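# Seat a blank on the fixture's two locating pins

## Task

Place a single blank on the fixture so that both locating pins go through it and it sits level on the rest pads, while the second blank stays somewhere other than the fixture.

## Robot and tools

Robot: two UR-type arms over a table. left_arm carries a two-finger Robotiq gripper; right_arm carries a magnet gripper with a round rubber-ringed face, 48 mm across, with a 31 mm steel middle. The only cameras are cam_left_wrist and cam_right_wrist (896x504), one on each wrist.

Frames: the scene frame has its origin on the table top midway between the arms, +z up, +x out over the table, and left_arm on the +y side. left_arm's base is at (+0.044, +0.386, +0.013) m and right_arm's at (+0.039, -0.389, +0.013) m, each turned only slightly about z. Every reported hand position (metres), quaternion (wxyz) and velocity is in that arm's own base frame, and so are all commanded offsets. Printed positions can be a few centimetres off, more at long reach. left_arm's end_effector_position is the point between the closed finger pads; its fingers point along the gripper's +z and close along its y. right_arm's end_effector_position is the centre of the magnet face, and its z axis points out of the face.

execute_actions(actions, cameras): actions is a list of actions; each action is a list of 1 to 15 rows, one row per 1/30 s step, and a short action repeats its last row until 15 steps. Every row has 16 numbers in [-1, 1], covering both arms even if one is idle: left dx, dy, dz, rx, ry, rz, gripper position, force_limit, speed, then right dx, dy, dz, rx, ry, rz, magnet. The six pose numbers per arm are an offset, not a pose: they count from that arm's Hand target as it was when the action began, along the arm's base axes; every row in an action counts from that same start. Scale: 1.0 is 0.6 m or 180 degrees; rx, ry, rz form one rotation vector, turning about the Hand target's position. Six zeros re-request the current Hand target. Gripper position is absolute: +1 fully open (85 mm), about -0.8 pads touching, -1 closes until blocked. force_limit and speed (both start at +1) set grip strength and finger speed (about 20 mm/s at -1, 85 at 0, 150 at +1); they take effect only with a changed position number. magnet: 1 on, 0 off (anything above 0.01 is on), taking about 0.1 s. Always resend the gripper and magnet numbers you want kept; a 0 there is a command. cameras: list of names, ["all"], or []; by default images come only with an empty actions list.

move(target, speed, blend, stop_force, zero, blocking, cameras): target is one 16-number row laid out as above, or a list of up to 15 such rows; each row's pose numbers are offsets from the Hand targets at the move's start, not from the previous row. Paths are straight lines, sharing at most 10 s. speed: m/s, 0.002 to 3.6, default 0.25 (rotation up to twice that in rad/s); one value or one per target. blend: corner rounding in metres for a list, 0 meaning stop at each. stop_force: 3 to 120 N, one value for both arms; an arm's path ends when its wrist sensor feels that much push against its motion; unreliable while the hand rotates, and must be omitted when backing off a contact. zero: with stop_force, true re-zeroes the sensors first. blocking=false returns after about 0.5 s (not allowed with stop_force). The result adds a move: line giving the ending (done, off_target, moving, held, fault) and any limits (paced = pose clipped, held = steps withheld). Moves do not avoid obstacles or the other arm, and a path near an arm's own base can flip its shoulder.

wait(seconds 0 to 10, cameras) lets time pass holding last commands. stop(cameras) brakes a running move. zoom_image(camera, region=[x0, y0, x1, y1] pixels, at most 504x504) enlarges part of the latest image from cam_left_wrist or cam_right_wrist. zero_wrist_force(arm) tares that arm's wrist sensor. read_manual(section) only returns licence text. finished_scene(scene = current scene number) ends the scene irreversibly; the blank must stay seated with no robot help.

Results: Hand target is the last commanded pose after clipping (orientation is clipped to 32 degrees from the measured one each step); the hand often stops short, and the next command, even zeros, asks for it again. object_status for the gripper: 0 moving, 1 blocked while opening, 2 blocked while closing (a grip), 3 reached the request or fully closed. position_measured is in counts: 3 open, about 78 = 60 mm, 130 = 40 mm, 180 = 20 mm, 230 closed. Magnet lines: magnet_out, magnet_back, part_present (1 when steel covers the middle within about 2.5 mm). Wrist force/torque are in the hand's own axes, a surface push reading as force into the arm, plus a line with the peak since last shown. Joint torques include the arm's weight. Velocities disappear when joints read within noise.

Cautions: both arms are stiff; aiming even a millimetre beyond firm contact, or the magnet face beyond touch, can trigger a fault. A contact torque at a joint's limit (wrist joints 26.3 N m) or an outside force near 150 N stops the arm for 10 s. Keep the arms from touching each other. Release parts only when still and low, don't drop or slam them, don't squeeze a part still resting on something hard, and never let anything end up off the table. Motors heat while loaded or stretched out: a MOTOR HOT line appears at 70 °C and 85 °C brakes the arm for 30 to 60 s. Loose objects may occasionally be nudged by outside pushes.

Each tool is called after "Request:" as name(argument=value, ...), one argument or row to a line, values as JSON.

## Session

Request:
execute_actions(
  actions=[],
)

Scene clock: 0.00 s.
left_arm: end_effector_position=(+0.2958, +0.4978, +0.3319) position_measured=3 object_status=3 end_effector_quat_wxyz=(-0.106, +0.149, +0.983, -0.021) | right_arm: end_effector_position=(+0.4243, -0.0191, +0.3698) magnet_out=0 magnet_back=1 part_present=0 end_effector_quat_wxyz=(-0.446, +0.886, -0.026, +0.125)
Joint positions: left_arm=[0.739 -1.316 1.251 -1.336 -1.433 1.028] | right_arm=[-0.762 -1.764 1.874 -1.114 -0.744 -0.957]
Joint velocities: within noise
Joint torques (N m): no reading
Motor temperatures (°C): left_arm=[30 24 27 29 37 30] | right_arm=[35 31 30 44 31 38]
Wrist force (N): no reading
Wrist torque (N m): no reading
Wrist force, peak (N): no reading
Hand target: left_arm +0.2958, +0.4978, +0.3319; -0.106, +0.149, +0.983, -0.021 | right_arm +0.4243, -0.0191, +0.3698; -0.446, +0.886, -0.026, +0.125

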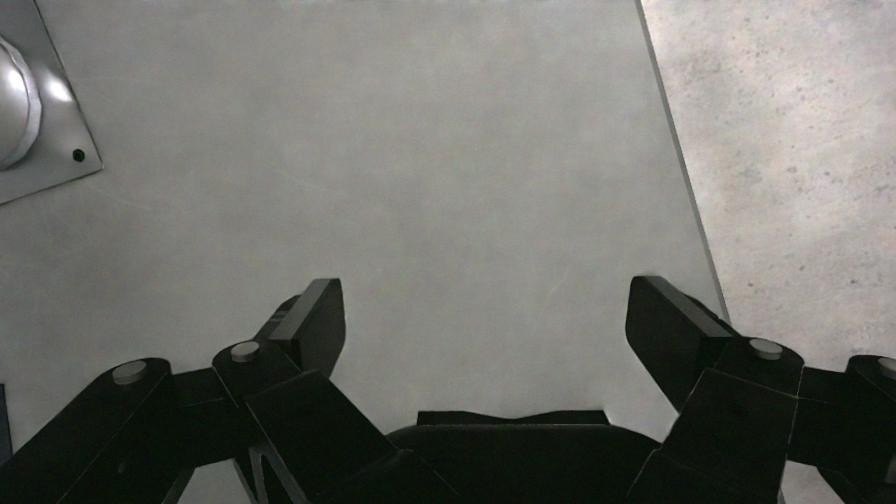

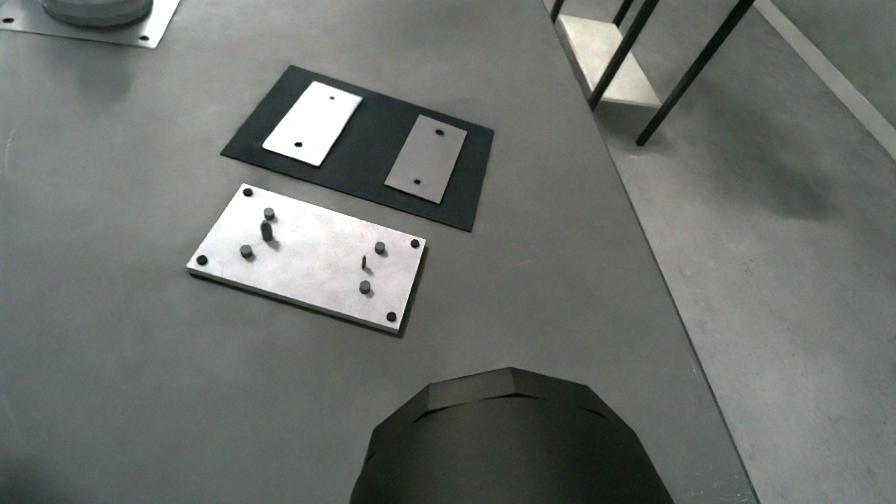

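Request:
move(
  target=[0,0,0,0,0,0,1,1,1,-0.0347,0.4835,-0.3663,-0.3099,-0.0977,0.3552,0],
  speed=0.6,
  cameras=["cam_right_wrist"],
)

Request:
zoom_image(
  camera="cam_right_wrist",
  region=[400, 0, 520, 90],
)

Request:
zoom_image(
  camera="cam_right_wrist",
  region=[400, 260, 520, 350],
)

Scene clock: 3.83 s.
left_arm: end_effector_position=(+0.2958, +0.4978, +0.3319) position_measured=3 object_status=3 end_effector_quat_wxyz=(-0.106, +0.149, +0.983, -0.021) | right_arm: end_effector_position=(+0.4035, +0.2709, +0.1501) magnet_out=0 magnet_back=1 part_present=0 end_effector_quat_wxyz=(+0.000, +0.837, +0.547, +0.000)
Joint positions: left_arm=[0.739 -1.316 1.251 -1.336 -1.433 1.028] | right_arm=[0.314 -1.443 2.088 -2.216 -1.571 -0.843]
Joint torques (N m): left_arm=[1.11 -38.67 -25.49 -2.6 0.44 -0.07] | right_arm=[8.99 -16.64 -30.8 -4.55 -1.16 1.58]
Wrist force (N): left_arm=[0.0 0.1 -0.1] | right_arm=[-0.3 -1.1 -1.1]
Wrist torque (N m): left_arm=[0.02 0.00 0.00] | right_arm=[0.01 -0.05 -0.25]
Wrist force, peak (N): left_arm=[-0.2 -0.3 0.2] | right_arm=[0.7 -1.9 -0.2]
Hand target: left_arm +0.2958, +0.4978, +0.3319; -0.106, +0.149, +0.983, -0.021 | right_arm +0.4035, +0.2710, +0.1500; +0.000, +0.837, +0.547, +0.000
Off the commanded pose: left_arm 0.000 m, 0 deg | right_arm 0.000 m, 0 deg.
move: done
Images, in order (width x height): cam_right_wrist 896x504.

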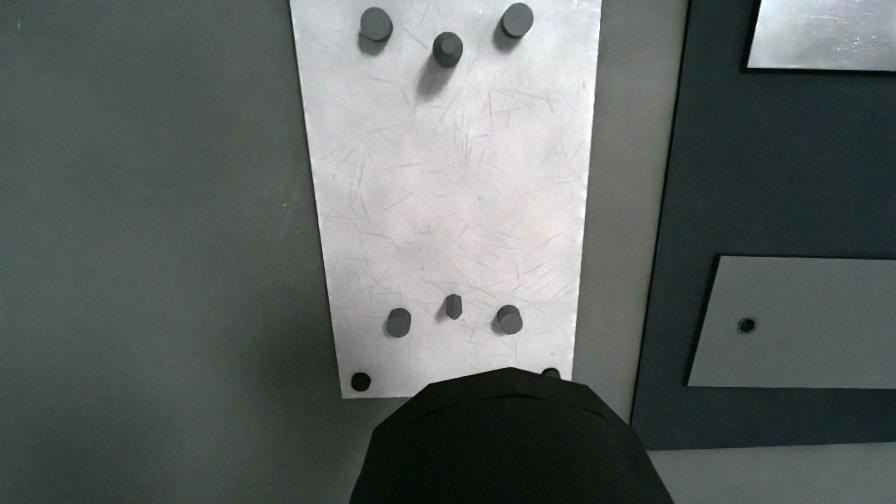

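Scaled by 4.200 from the camera's 896x504 image, which has a finer 1280x720 frame.

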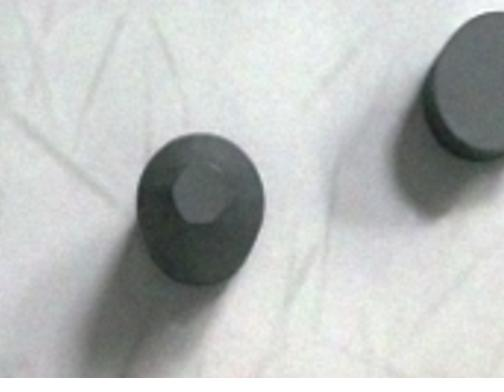

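Scaled by 4.200 from the camera's 896x504 image, which has a finer 1280x720 frame.

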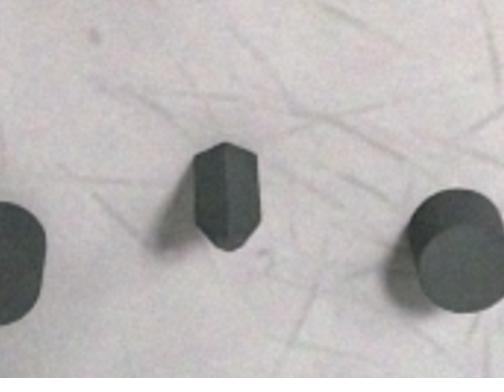

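Request:
move(
  target=[0,0,0,0,0,0,1,1,1,-0.0305,0.4312,-0.048,0,0,0.4956,0],
  speed=0.7,
  cameras=["cam_right_wrist"],
)

Request:
zoom_image(
  camera="cam_right_wrist",
  region=[400, 0, 520, 90],
)

Request:
zoom_image(
  camera="cam_right_wrist",
  region=[400, 260, 520, 350],
)

Scene clock: 6.30 s.
left_arm: end_effector_position=(+0.2958, +0.4978, +0.3319) position_measured=3 object_status=3 end_effector_quat_wxyz=(-0.106, +0.149, +0.983, -0.021) | right_arm: end_effector_position=(+0.3852, +0.5297, +0.1212) magnet_out=0 magnet_back=1 part_present=0 end_effector_quat_wxyz=(+0.000, +0.212, +0.977, +0.000)
Joint positions: left_arm=[0.739 -1.316 1.251 -1.336 -1.433 1.028] | right_arm=[0.737 -1.05 1.621 -2.142 -1.571 -1.976]
Joint torques (N m): left_arm=[0.65 -38.38 -25.71 -2.82 0.32 0.25] | right_arm=[8.44 -34.26 -30.93 -1.01 1.38 -1.96]
Wrist force (N): left_arm=[0.0 0.0 0.2] | right_arm=[-0.1 -0.7 -0.4]
Wrist torque (N m): left_arm=[0.00 0.01 0.00] | right_arm=[0.07 -0.10 -0.13]
Wrist force, peak (N): left_arm=[-0.3 -0.1 0.1] | right_arm=[-1.0 -1.0 -1.2]
Hand target: left_arm +0.2958, +0.4978, +0.3319; -0.106, +0.149, +0.983, -0.021 | right_arm +0.3852, +0.5297, +0.1212; +0.000, +0.212, +0.977, +0.000
Off the commanded pose: left_arm 0.000 m, 0 deg | right_arm 0.000 m, 0 deg.
move: done
Images, in order (width x height): cam_right_wrist 896x504.

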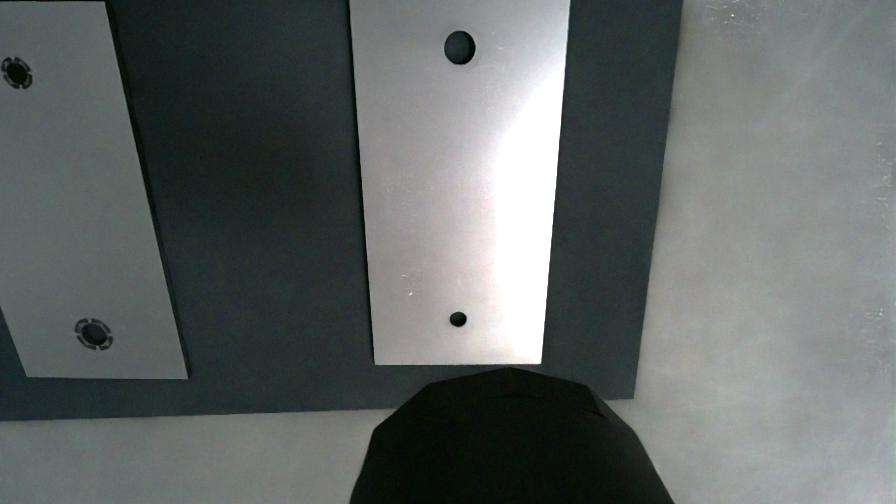

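Scaled by 4.200 from the camera's 896x504 image, which has a finer 1280x720 frame.

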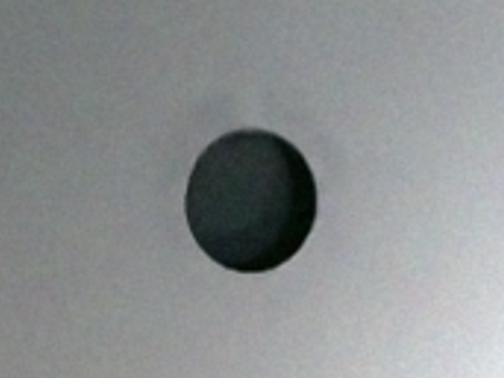

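Scaled by 4.200 from the camera's 896x504 image, which has a finer 1280x720 frame.

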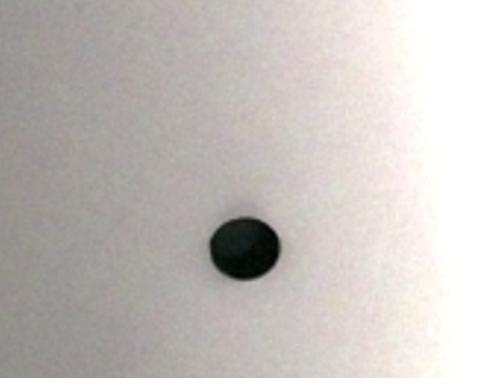

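Request:
move(
  target=[0,0,0,0,0,0,1,1,1,-0.0103,-0.0227,-0.2053,0,0,0,0],
  speed=0.25,
  cameras=["cam_right_wrist"],
)

Scene clock: 7.83 s.
left_arm: end_effector_position=(+0.2958, +0.4978, +0.3319) position_measured=3 object_status=3 end_effector_quat_wxyz=(-0.106, +0.149, +0.983, -0.021) | right_arm: end_effector_position=(+0.3790, +0.5161, -0.0018) magnet_out=0 magnet_back=1 part_present=0 end_effector_quat_wxyz=(+0.000, +0.212, +0.977, +0.000)
Joint positions: left_arm=[0.739 -1.316 1.251 -1.336 -1.433 1.028] | right_arm=[0.728 -0.886 1.74 -2.425 -1.571 -1.986]
Joint torques (N m): left_arm=[0.59 -38.5 -25.54 -2.42 0.38 -0.14] | right_arm=[-7.99 -36.76 -7.72 -4.75 1.23 -2.14]
Wrist force (N): left_arm=[0.0 0.0 0.0] | right_arm=[0.0 -1.1 -0.1]
Wrist torque (N m): left_arm=[0.00 0.00 0.00] | right_arm=[0.07 -0.07 -0.19]
Wrist force, peak (N): left_arm=[-0.1 -0.1 0.3] | right_arm=[-0.4 -0.5 -2.3]
Hand target: left_arm +0.2958, +0.4978, +0.3319; -0.106, +0.149, +0.983, -0.021 | right_arm +0.3790, +0.5161, -0.0019; +0.000, +0.212, +0.977, +0.000
Off the commanded pose: left_arm 0.000 m, 0 deg | right_arm 0.000 m, 0 deg.
move: done
Images, in order (width x height): cam_right_wrist 896x504.

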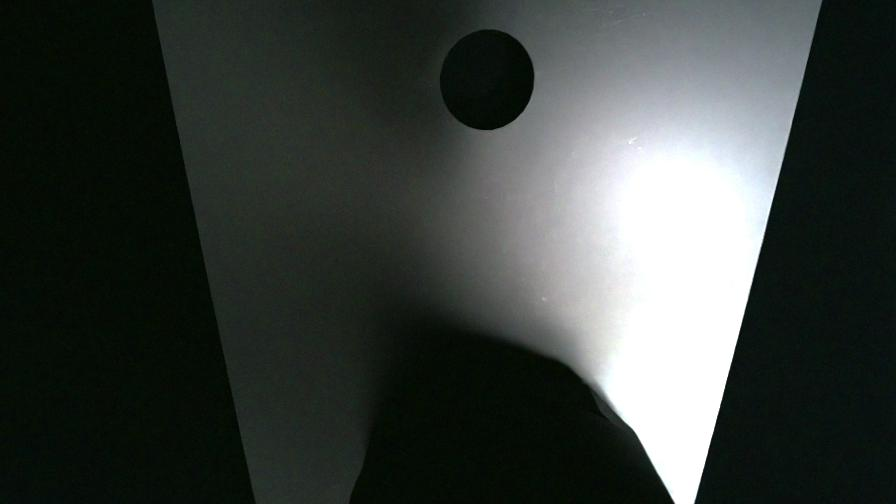

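Request:
move(
  target=[0,0,0,0,0,0,1,1,1,0,0,-0.0045,0,0,0,0],
  speed=0.05,
  cameras=["cam_right_wrist"],
)

Scene clock: 8.73 s.
left_arm: end_effector_position=(+0.2958, +0.4978, +0.3319) position_measured=3 object_status=3 end_effector_quat_wxyz=(-0.106, +0.149, +0.983, -0.021) | right_arm: end_effector_position=(+0.3790, +0.5161, -0.0045) magnet_out=0 magnet_back=1 part_present=0 end_effector_quat_wxyz=(+0.000, +0.212, +0.977, +0.000)
Joint positions: left_arm=[0.739 -1.316 1.251 -1.336 -1.433 1.028] | right_arm=[0.728 -0.881 1.74 -2.43 -1.571 -1.986]
Joint torques (N m): left_arm=[1.27 -37.52 -25.18 -2.56 0.37 0.06] | right_arm=[-7.63 -36.84 -7.66 -4.63 1.34 -1.8]
Wrist force (N): left_arm=[0.0 -0.1 0.0] | right_arm=[0.0 -1.1 -0.2]
Wrist torque (N m): left_arm=[-0.01 0.00 0.00] | right_arm=[0.08 -0.06 -0.19]
Wrist force, peak (N): left_arm=[-0.2 0.0 0.3] | right_arm=[0.5 -1.1 -0.4]
Hand target: left_arm +0.2958, +0.4978, +0.3319; -0.106, +0.149, +0.983, -0.021 | right_arm +0.3790, +0.5161, -0.0046; +0.000, +0.212, +0.977, +0.000
Off the commanded pose: left_arm 0.000 m, 0 deg | right_arm 0.000 m, 0 deg.
move: done
Images, in order (width x height): cam_right_wrist 896x504.

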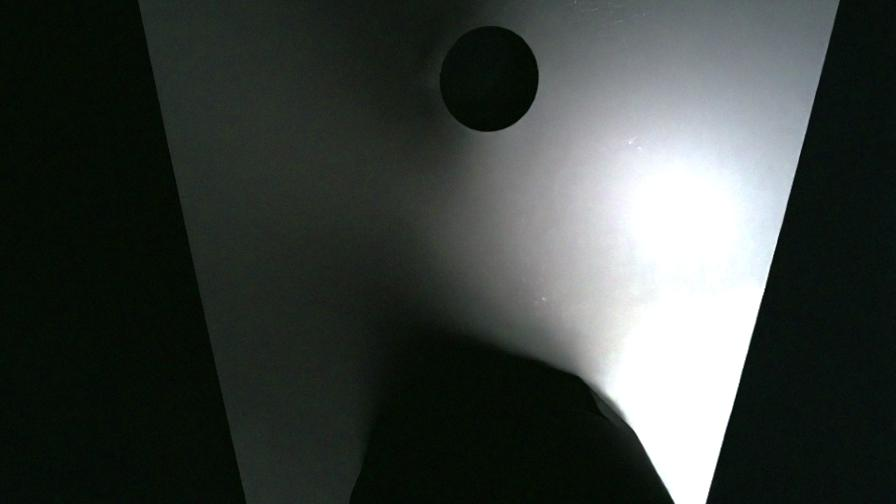

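Request:
execute_actions(
  actions=[
    [[0,0,0,0,0,0,1,1,1,0,0,0,0,0,0,1]],
  ],
  cameras=["cam_right_wrist"],
)

Scene clock: 9.57 s.
left_arm: end_effector_position=(+0.2958, +0.4978, +0.3319) position_measured=3 object_status=3 end_effector_quat_wxyz=(-0.106, +0.149, +0.983, -0.021) | right_arm: end_effector_position=(+0.3790, +0.5161, -0.0047) magnet_out=1 magnet_back=0 part_present=1 end_effector_quat_wxyz=(+0.000, +0.212, +0.977, +0.000)
Joint positions: left_arm=[0.739 -1.316 1.251 -1.336 -1.433 1.028] | right_arm=[0.728 -0.881 1.74 -2.43 -1.571 -1.986]
Joint torques (N m): left_arm=[1.02 -38.49 -26.16 -2.81 0.56 0.23] | right_arm=[-5.79 -45.44 -22.42 -4.79 -0.55 -1.14]
Wrist force (N): left_arm=[0.0 0.2 0.0] | right_arm=[0.2 -0.9 3.7]
Wrist torque (N m): left_arm=[0.03 0.00 0.00] | right_arm=[0.09 -0.06 -0.19]
Wrist force, peak (N): left_arm=[-0.3 0.0 -0.2] | right_arm=[0.2 -1.1 3.9]
Hand target: left_arm +0.2958, +0.4978, +0.3319; -0.106, +0.149, +0.983, -0.021 | right_arm +0.3790, +0.5161, -0.0046; +0.000, +0.212, +0.977, +0.000
Off the commanded pose: left_arm 0.000 m, 0 deg | right_arm 0.000 m, 0 deg.
Images, in order (width x height): cam_right_wrist 896x504.

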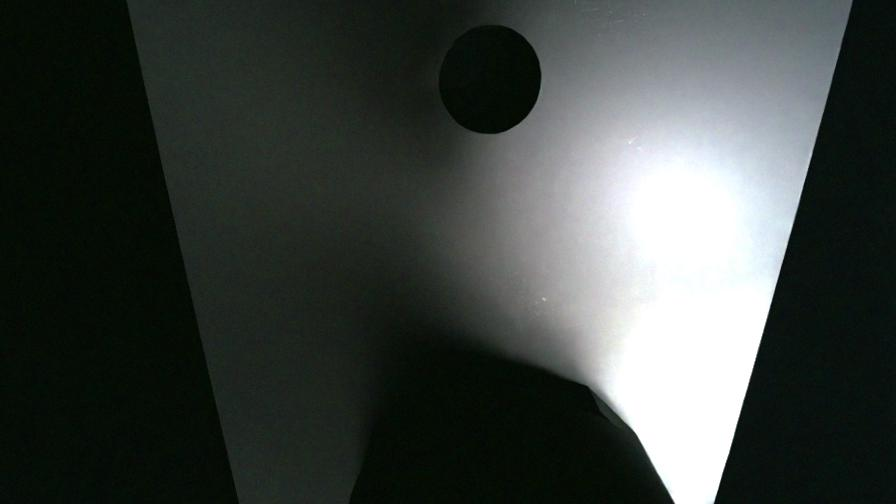

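Request:
move(
  target=[
    [0,0,0,0,0,0,1,1,1,0,0,0.07,0,0,0,1],
    [0,0,0,0,0,0,1,1,1,0.015,-0.4028,0.14,0,0,-0.4889,1],
    [0,0,0,0,0,0,1,1,1,0.015,-0.4028,0.0593,0,0,-0.4889,1],
  ],
  speed=[0.2,0.5,0.2],
  blend=[0.03,0.03,0],
  cameras=["cam_right_wrist"],
)

Request:
zoom_image(
  camera="cam_right_wrist",
  region=[410, 10, 560, 135],
)

Scene clock: 12.60 s.
left_arm: end_effector_position=(+0.2958, +0.4978, +0.3319) position_measured=3 object_status=3 end_effector_quat_wxyz=(-0.106, +0.149, +0.983, -0.021) | right_arm: end_effector_position=(+0.3880, +0.2744, +0.0310) magnet_out=1 magnet_back=0 part_present=1 end_effector_quat_wxyz=(+0.000, +0.831, +0.556, +0.000)
Joint positions: left_arm=[0.739 -1.316 1.251 -1.336 -1.433 1.028] | right_arm=[0.331 -1.216 2.225 -2.58 -1.571 -0.847]
Joint torques (N m): left_arm=[1.04 -36.63 -26.18 -2.64 0.33 0.02] | right_arm=[-7.57 -23.04 -6.15 -4.82 -1.58 1.55]
Wrist force (N): left_arm=[0.1 0.0 0.0] | right_arm=[-0.1 -1.1 3.1]
Wrist torque (N m): left_arm=[-0.01 -0.02 0.00] | right_arm=[0.04 -0.06 -0.24]
Wrist force, peak (N): left_arm=[-0.1 -0.3 0.3] | right_arm=[0.1 -1.0 5.4]
Hand target: left_arm +0.2958, +0.4978, +0.3319; -0.106, +0.149, +0.983, -0.021 | right_arm +0.3880, +0.2744, +0.0309; +0.000, +0.832, +0.556, +0.000
Off the commanded pose: left_arm 0.000 m, 0 deg | right_arm 0.000 m, 0 deg.
move: done; blend cut to 0.021 m at target 1, 0.0242 m at target 2
Images, in order (width x height): cam_right_wrist 896x504.

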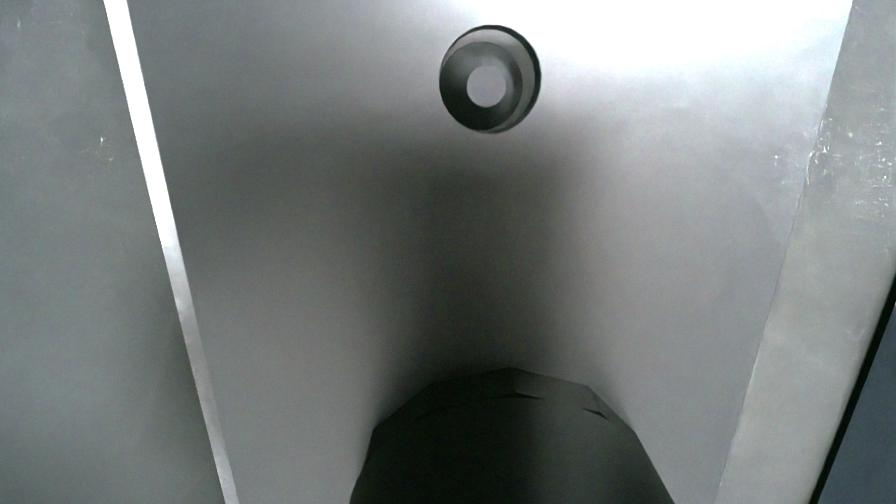

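Scaled by 3.360 from the camera's 896x504 image, which has a finer 1280x720 frame.

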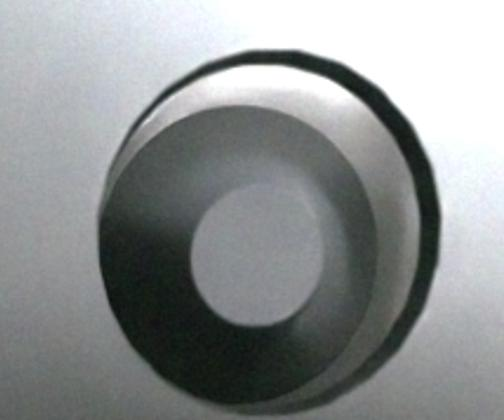

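Request:
move(
  target=[0,0,0,0,0,0,1,1,1,0.00075,-0.00077,-0.0078,0,0,0,1],
  speed=0.04,
  cameras=["cam_right_wrist"],
)

Request:
zoom_image(
  camera="cam_right_wrist",
  region=[410, 10, 560, 135],
)

Scene clock: 13.73 s.
left_arm: end_effector_position=(+0.2958, +0.4978, +0.3319) position_measured=3 object_status=3 end_effector_quat_wxyz=(-0.106, +0.149, +0.983, -0.021) | right_arm: end_effector_position=(+0.3885, +0.2740, +0.0264) magnet_out=1 magnet_back=0 part_present=1 end_effector_quat_wxyz=(+0.000, +0.832, +0.556, +0.000) end_effector_velocity=(+0.001, +0.000, -0.001) end_effector_angular_velocity=(+0.000, -0.002, +0.000)
Joint positions: left_arm=[0.739 -1.316 1.251 -1.336 -1.433 1.028] | right_arm=[0.33 -1.204 2.227 -2.594 -1.571 -0.848]
Joint velocities: left_arm=[within noise] | right_arm=[0 0.003 0 -0.005 0 0]
Joint torques (N m): left_arm=[0.2 -38.53 -26.26 -2.51 0.41 -0.13] | right_arm=[-7.3 -22.83 -6.79 -4.96 -1.35 -1.97]
Wrist force (N): left_arm=[-0.2 0.1 0.0] | right_arm=[0.0 -1.6 3.5]
Wrist torque (N m): left_arm=[0.01 0.03 0.00] | right_arm=[-0.01 -0.07 -0.16]
Wrist force, peak (N): left_arm=[-0.2 -0.1 0.3] | right_arm=[0.0 -1.6 3.5]
Hand target: left_arm +0.2958, +0.4978, +0.3319; -0.106, +0.149, +0.983, -0.021 | right_arm +0.3885, +0.2740, +0.0263; +0.000, +0.832, +0.556, +0.000
Off the commanded pose: left_arm 0.000 m, 0 deg | right_arm 0.000 m, 0 deg.
move: done
Images, in order (width x height): cam_right_wrist 896x504.

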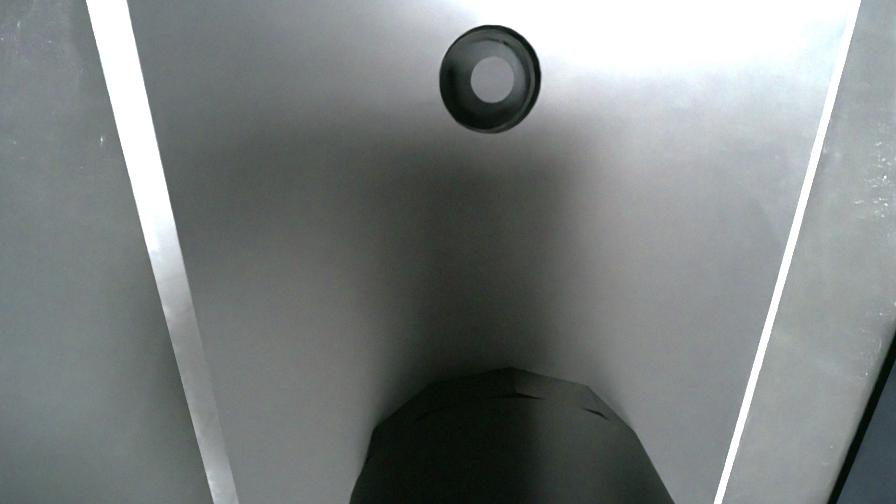

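Scaled by 3.360 from the camera's 896x504 image, which has a finer 1280x720 frame.

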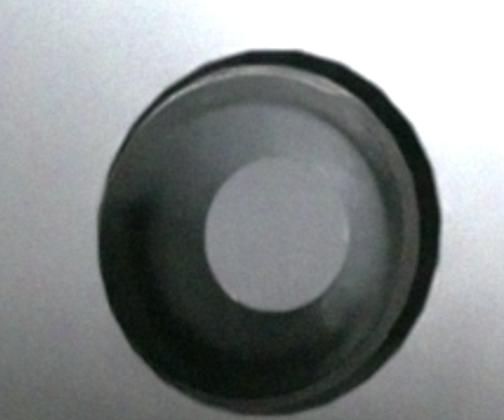

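Request:
move(
  target=[
    [0,0,0,0,0,0,1,1,1,0.00015,-0.00006,-0.0145,0,0,0,1],
    [0,0,0,0,0,0,1,1,1,0.00015,-0.00006,-0.035,0,0,0,1],
  ],
  speed=[0.015,0.005],
  stop_force=6,
  cameras=["cam_right_wrist"],
)

Scene clock: 15.63 s.
left_arm: end_effector_position=(+0.2958, +0.4978, +0.3319) position_measured=3 object_status=3 end_effector_quat_wxyz=(-0.106, +0.149, +0.983, -0.021) | right_arm: end_effector_position=(+0.3885, +0.2739, +0.0197) magnet_out=1 magnet_back=0 part_present=1 end_effector_quat_wxyz=(+0.000, +0.831, +0.556, +0.000)
Joint positions: left_arm=[0.739 -1.316 1.251 -1.336 -1.433 1.028] | right_arm=[0.33 -1.187 2.23 -2.614 -1.571 -0.848]
Joint torques (N m): left_arm=[0.74 -37.64 -24.87 -2.54 0.49 -0.12] | right_arm=[-8.71 -40.22 -25.34 -1.15 -1.15 1.53]
Wrist force (N): left_arm=[-0.1 0.0 -0.1] | right_arm=[6.2 -3.0 4.0]
Wrist torque (N m): left_arm=[-0.01 0.03 0.00] | right_arm=[0.02 -0.14 -0.46]
Wrist force, peak (N): left_arm=[-0.1 0.0 0.4] | right_arm=[12.6 -3.2 8.8]
Hand target: left_arm +0.2958, +0.4978, +0.3319; -0.106, +0.149, +0.983, -0.021 | right_arm +0.3885, +0.2739, +0.0197; +0.000, +0.831, +0.556, +0.000 (not the last commanded pose)
Off the commanded pose: left_arm 0.000 m, 0 deg | right_arm 0.014 m, 0 deg.
move: contact (right_arm); path passed 0 of 2 targets
Images, in order (width x height): cam_right_wrist 896x504.

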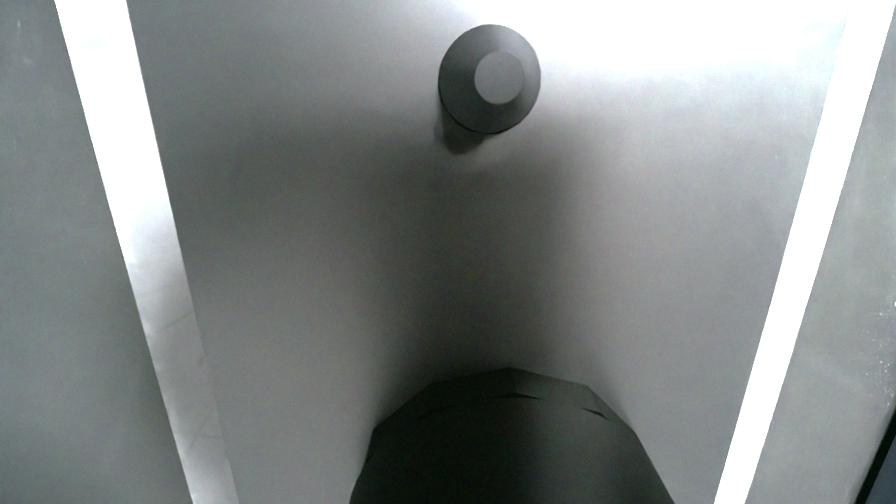

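Request:
execute_actions(
  actions=[
    [[0,0,0,0,0,0,1,1,1,0.00008,0.0002,0,0,0,0.0007,1]],
  ],
)

Scene clock: 16.57 s.
left_arm: end_effector_position=(+0.2958, +0.4978, +0.3319) position_measured=3 object_status=3 end_effector_quat_wxyz=(-0.106, +0.149, +0.983, -0.021) | right_arm: end_effector_position=(+0.3886, +0.2741, +0.0197) magnet_out=1 magnet_back=0 part_present=1 end_effector_quat_wxyz=(+0.000, +0.831, +0.556, +0.000)
Joint positions: left_arm=[0.739 -1.316 1.251 -1.336 -1.433 1.028] | right_arm=[0.33 -1.187 2.23 -2.613 -1.571 -0.85]
Joint torques (N m): left_arm=[1.92 -38.47 -27.11 -2.43 0.28 -0.05] | right_arm=[6.86 -23.39 -25.24 -2.36 -1.24 -1.95]
Wrist force (N): left_arm=[0.0 -0.1 0.0] | right_arm=[0.1 -3.4 2.5]
Wrist torque (N m): left_arm=[-0.02 0.00 0.00] | right_arm=[0.12 -0.08 -0.14]
Wrist force, peak (N): left_arm=[0.1 0.2 0.3] | right_arm=[2.7 -6.1 4.4]
Hand target: left_arm +0.2958, +0.4978, +0.3319; -0.106, +0.149, +0.983, -0.021 | right_arm +0.3886, +0.2741, +0.0197; +0.000, +0.831, +0.556, +0.000
Off the commanded pose: left_arm 0.000 m, 0 deg | right_arm 0.000 m, 0 deg.

Request:
move(
  target=[
    [0,0,0,0,0,0,1,1,1,-0.00012,0.00005,-0.0067,0,0,0,1],
    [0,0,0,0,0,0,1,1,1,-0.00012,0.00005,-0.025,0,0,0,1],
  ],
  speed=[0.01,0.005],
  stop_force=6,
  cameras=["cam_right_wrist"],
)

Scene clock: 18.57 s.
left_arm: end_effector_position=(+0.2958, +0.4978, +0.3319) position_measured=3 object_status=3 end_effector_quat_wxyz=(-0.106, +0.149, +0.983, -0.021) | right_arm: end_effector_position=(+0.3885, +0.2741, +0.0132) magnet_out=1 magnet_back=0 part_present=1 end_effector_quat_wxyz=(+0.000, +0.831, +0.556, +0.000)
Joint positions: left_arm=[0.739 -1.316 1.251 -1.336 -1.433 1.028] | right_arm=[0.33 -1.17 2.232 -2.633 -1.571 -0.85]
Joint torques (N m): left_arm=[1.11 -38.89 -26.19 -2.59 0.62 0.1] | right_arm=[3.61 -37.47 -20.82 -0.4 -1.33 1.23]
Wrist force (N): left_arm=[0.1 -0.1 -0.1] | right_arm=[1.9 -2.9 -3.6]
Wrist torque (N m): left_arm=[-0.02 -0.01 0.00] | right_arm=[-0.16 0.00 -0.30]
Wrist force, peak (N): left_arm=[-0.3 0.0 -0.3] | right_arm=[-12.5 -12.3 -26.2]
Hand target: left_arm +0.2958, +0.4978, +0.3319; -0.106, +0.149, +0.983, -0.021 | right_arm +0.3885, +0.2741, +0.0132; +0.000, +0.831, +0.556, +0.000 (not the last commanded pose)
Off the commanded pose: left_arm 0.000 m, 0 deg | right_arm 0.009 m, 0 deg.
move: contact (right_arm); path passed 1 of 2 targets
Images, in order (width x height): cam_right_wrist 896x504.

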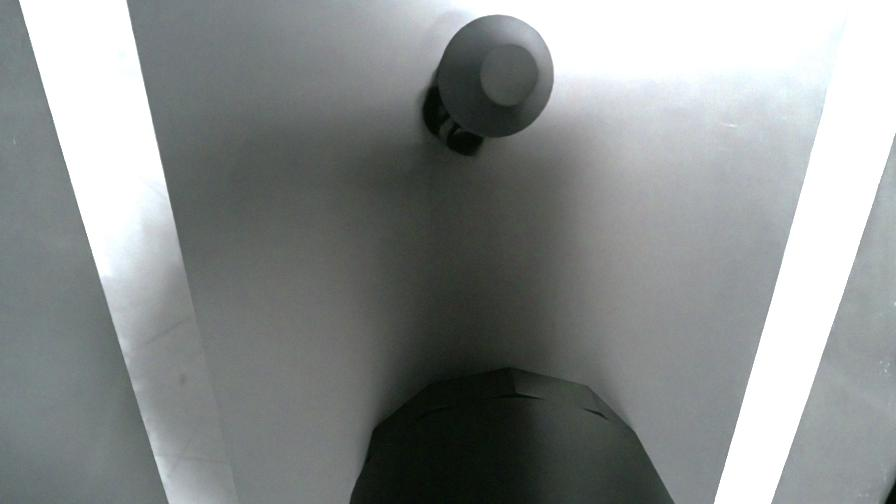

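Request:
execute_actions(
  actions=[
    [[0,0,0,0,0,0,1,1,1,0,0,0,0,0,0,0]],
  ],
)

Request:
move(
  target=[
    [0,0,0,0,0,0,1,1,1,0,0,0.01,0,0,0,0],
    [0,0,0,0,0,0,1,1,1,0.025,-0.0053,0.228,0,0,0,0],
  ],
  speed=[0.05,0.4],
  blend=[0.004,0],
  cameras=["cam_right_wrist"],
)

Request:
zoom_image(
  camera="cam_right_wrist",
  region=[330, 0, 590, 130],
)

Request:
zoom_image(
  camera="cam_right_wrist",
  region=[330, 250, 590, 380],
)

Scene clock: 19.43 s.
left_arm: end_effector_position=(+0.2958, +0.4978, +0.3319) position_measured=3 object_status=3 end_effector_quat_wxyz=(-0.106, +0.149, +0.983, -0.021) | right_arm: end_effector_position=(+0.3885, +0.2741, +0.0133) magnet_out=0 magnet_back=1 part_present=0 end_effector_quat_wxyz=(+0.000, +0.831, +0.556, +0.000)
Joint positions: left_arm=[0.739 -1.316 1.251 -1.336 -1.433 1.028] | right_arm=[0.33 -1.17 2.232 -2.633 -1.571 -0.85]
Joint torques (N m): left_arm=[0.04 -38.17 -26.53 -2.57 0.4 -0.16] | right_arm=[-0.74 -21.33 -22.99 -2.98 -1.46 1.14]
Wrist force (N): left_arm=[0.0 0.0 -0.1] | right_arm=[-3.5 -6.1 -14.1]
Wrist torque (N m): left_arm=[0.00 0.01 0.00] | right_arm=[-0.03 0.04 -0.25]
Wrist force, peak (N): left_arm=[-0.2 -0.2 0.0] | right_arm=[-5.1 -7.2 -14.7]
Hand target: left_arm +0.2958, +0.4978, +0.3319; -0.106, +0.149, +0.983, -0.021 | right_arm +0.3885, +0.2741, +0.0132; +0.000, +0.831, +0.556, +0.000
Off the commanded pose: left_arm 0.000 m, 0 deg | right_arm 0.000 m, 0 deg.

Scene clock: 20.73 s.
left_arm: end_effector_position=(+0.2958, +0.4978, +0.3319) position_measured=3 object_status=3 end_effector_quat_wxyz=(-0.106, +0.149, +0.983, -0.021) | right_arm: end_effector_position=(+0.4035, +0.2709, +0.1500) magnet_out=0 magnet_back=1 part_present=0 end_effector_quat_wxyz=(+0.000, +0.831, +0.556, +0.000)
Joint positions: left_arm=[0.739 -1.316 1.251 -1.336 -1.433 1.028] | right_arm=[0.314 -1.442 2.088 -2.216 -1.571 -0.867]
Joint torques (N m): left_arm=[1.65 -38.37 -26.59 -2.8 0.48 -0.05] | right_arm=[-7.43 -33.83 -30.97 -0.83 -1.26 -2.01]
Wrist force (N): left_arm=[-0.2 -0.1 0.0] | right_arm=[0.0 -1.2 -1.0]
Wrist torque (N m): left_arm=[-0.01 0.03 0.00] | right_arm=[-0.01 -0.09 -0.16]
Wrist force, peak (N): left_arm=[0.0 0.1 0.4] | right_arm=[-3.8 -6.4 -12.6]
Hand target: left_arm +0.2958, +0.4978, +0.3319; -0.106, +0.149, +0.983, -0.021 | right_arm +0.4035, +0.2709, +0.1500; +0.000, +0.831, +0.556, +0.000
Off the commanded pose: left_arm 0.000 m, 0 deg | right_arm 0.000 m, 0 deg.
move: done; blend cut to 0.003 m at target 1
Images, in order (width x height): cam_right_wrist 896x504.

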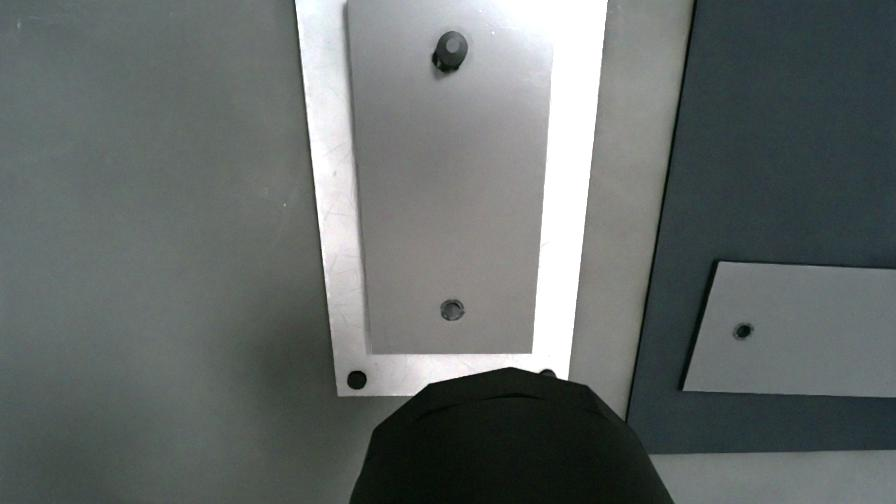

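Scaled by 1.938 from the camera's 896x504 image, which has a finer 1280x720 frame.

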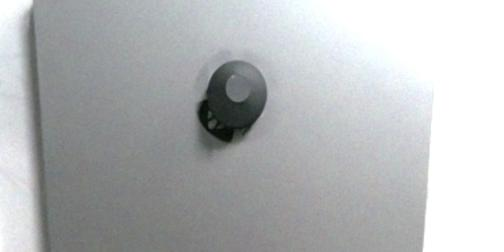

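Scaled by 1.938 from the camera's 896x504 image, which has a finer 1280x720 frame.

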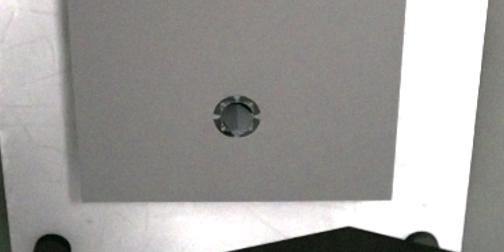

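Request:
zoom_image(
  camera="cam_right_wrist",
  region=[412, 280, 492, 340],
)

Scaled by 6.300 from the camera's 896x504 image, which has a finer 1280x720 frame.

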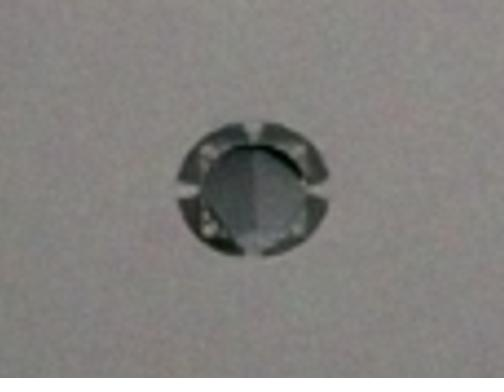

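Request:
finished_scene(
  scene=3,
)

The scene is finished: the task was done.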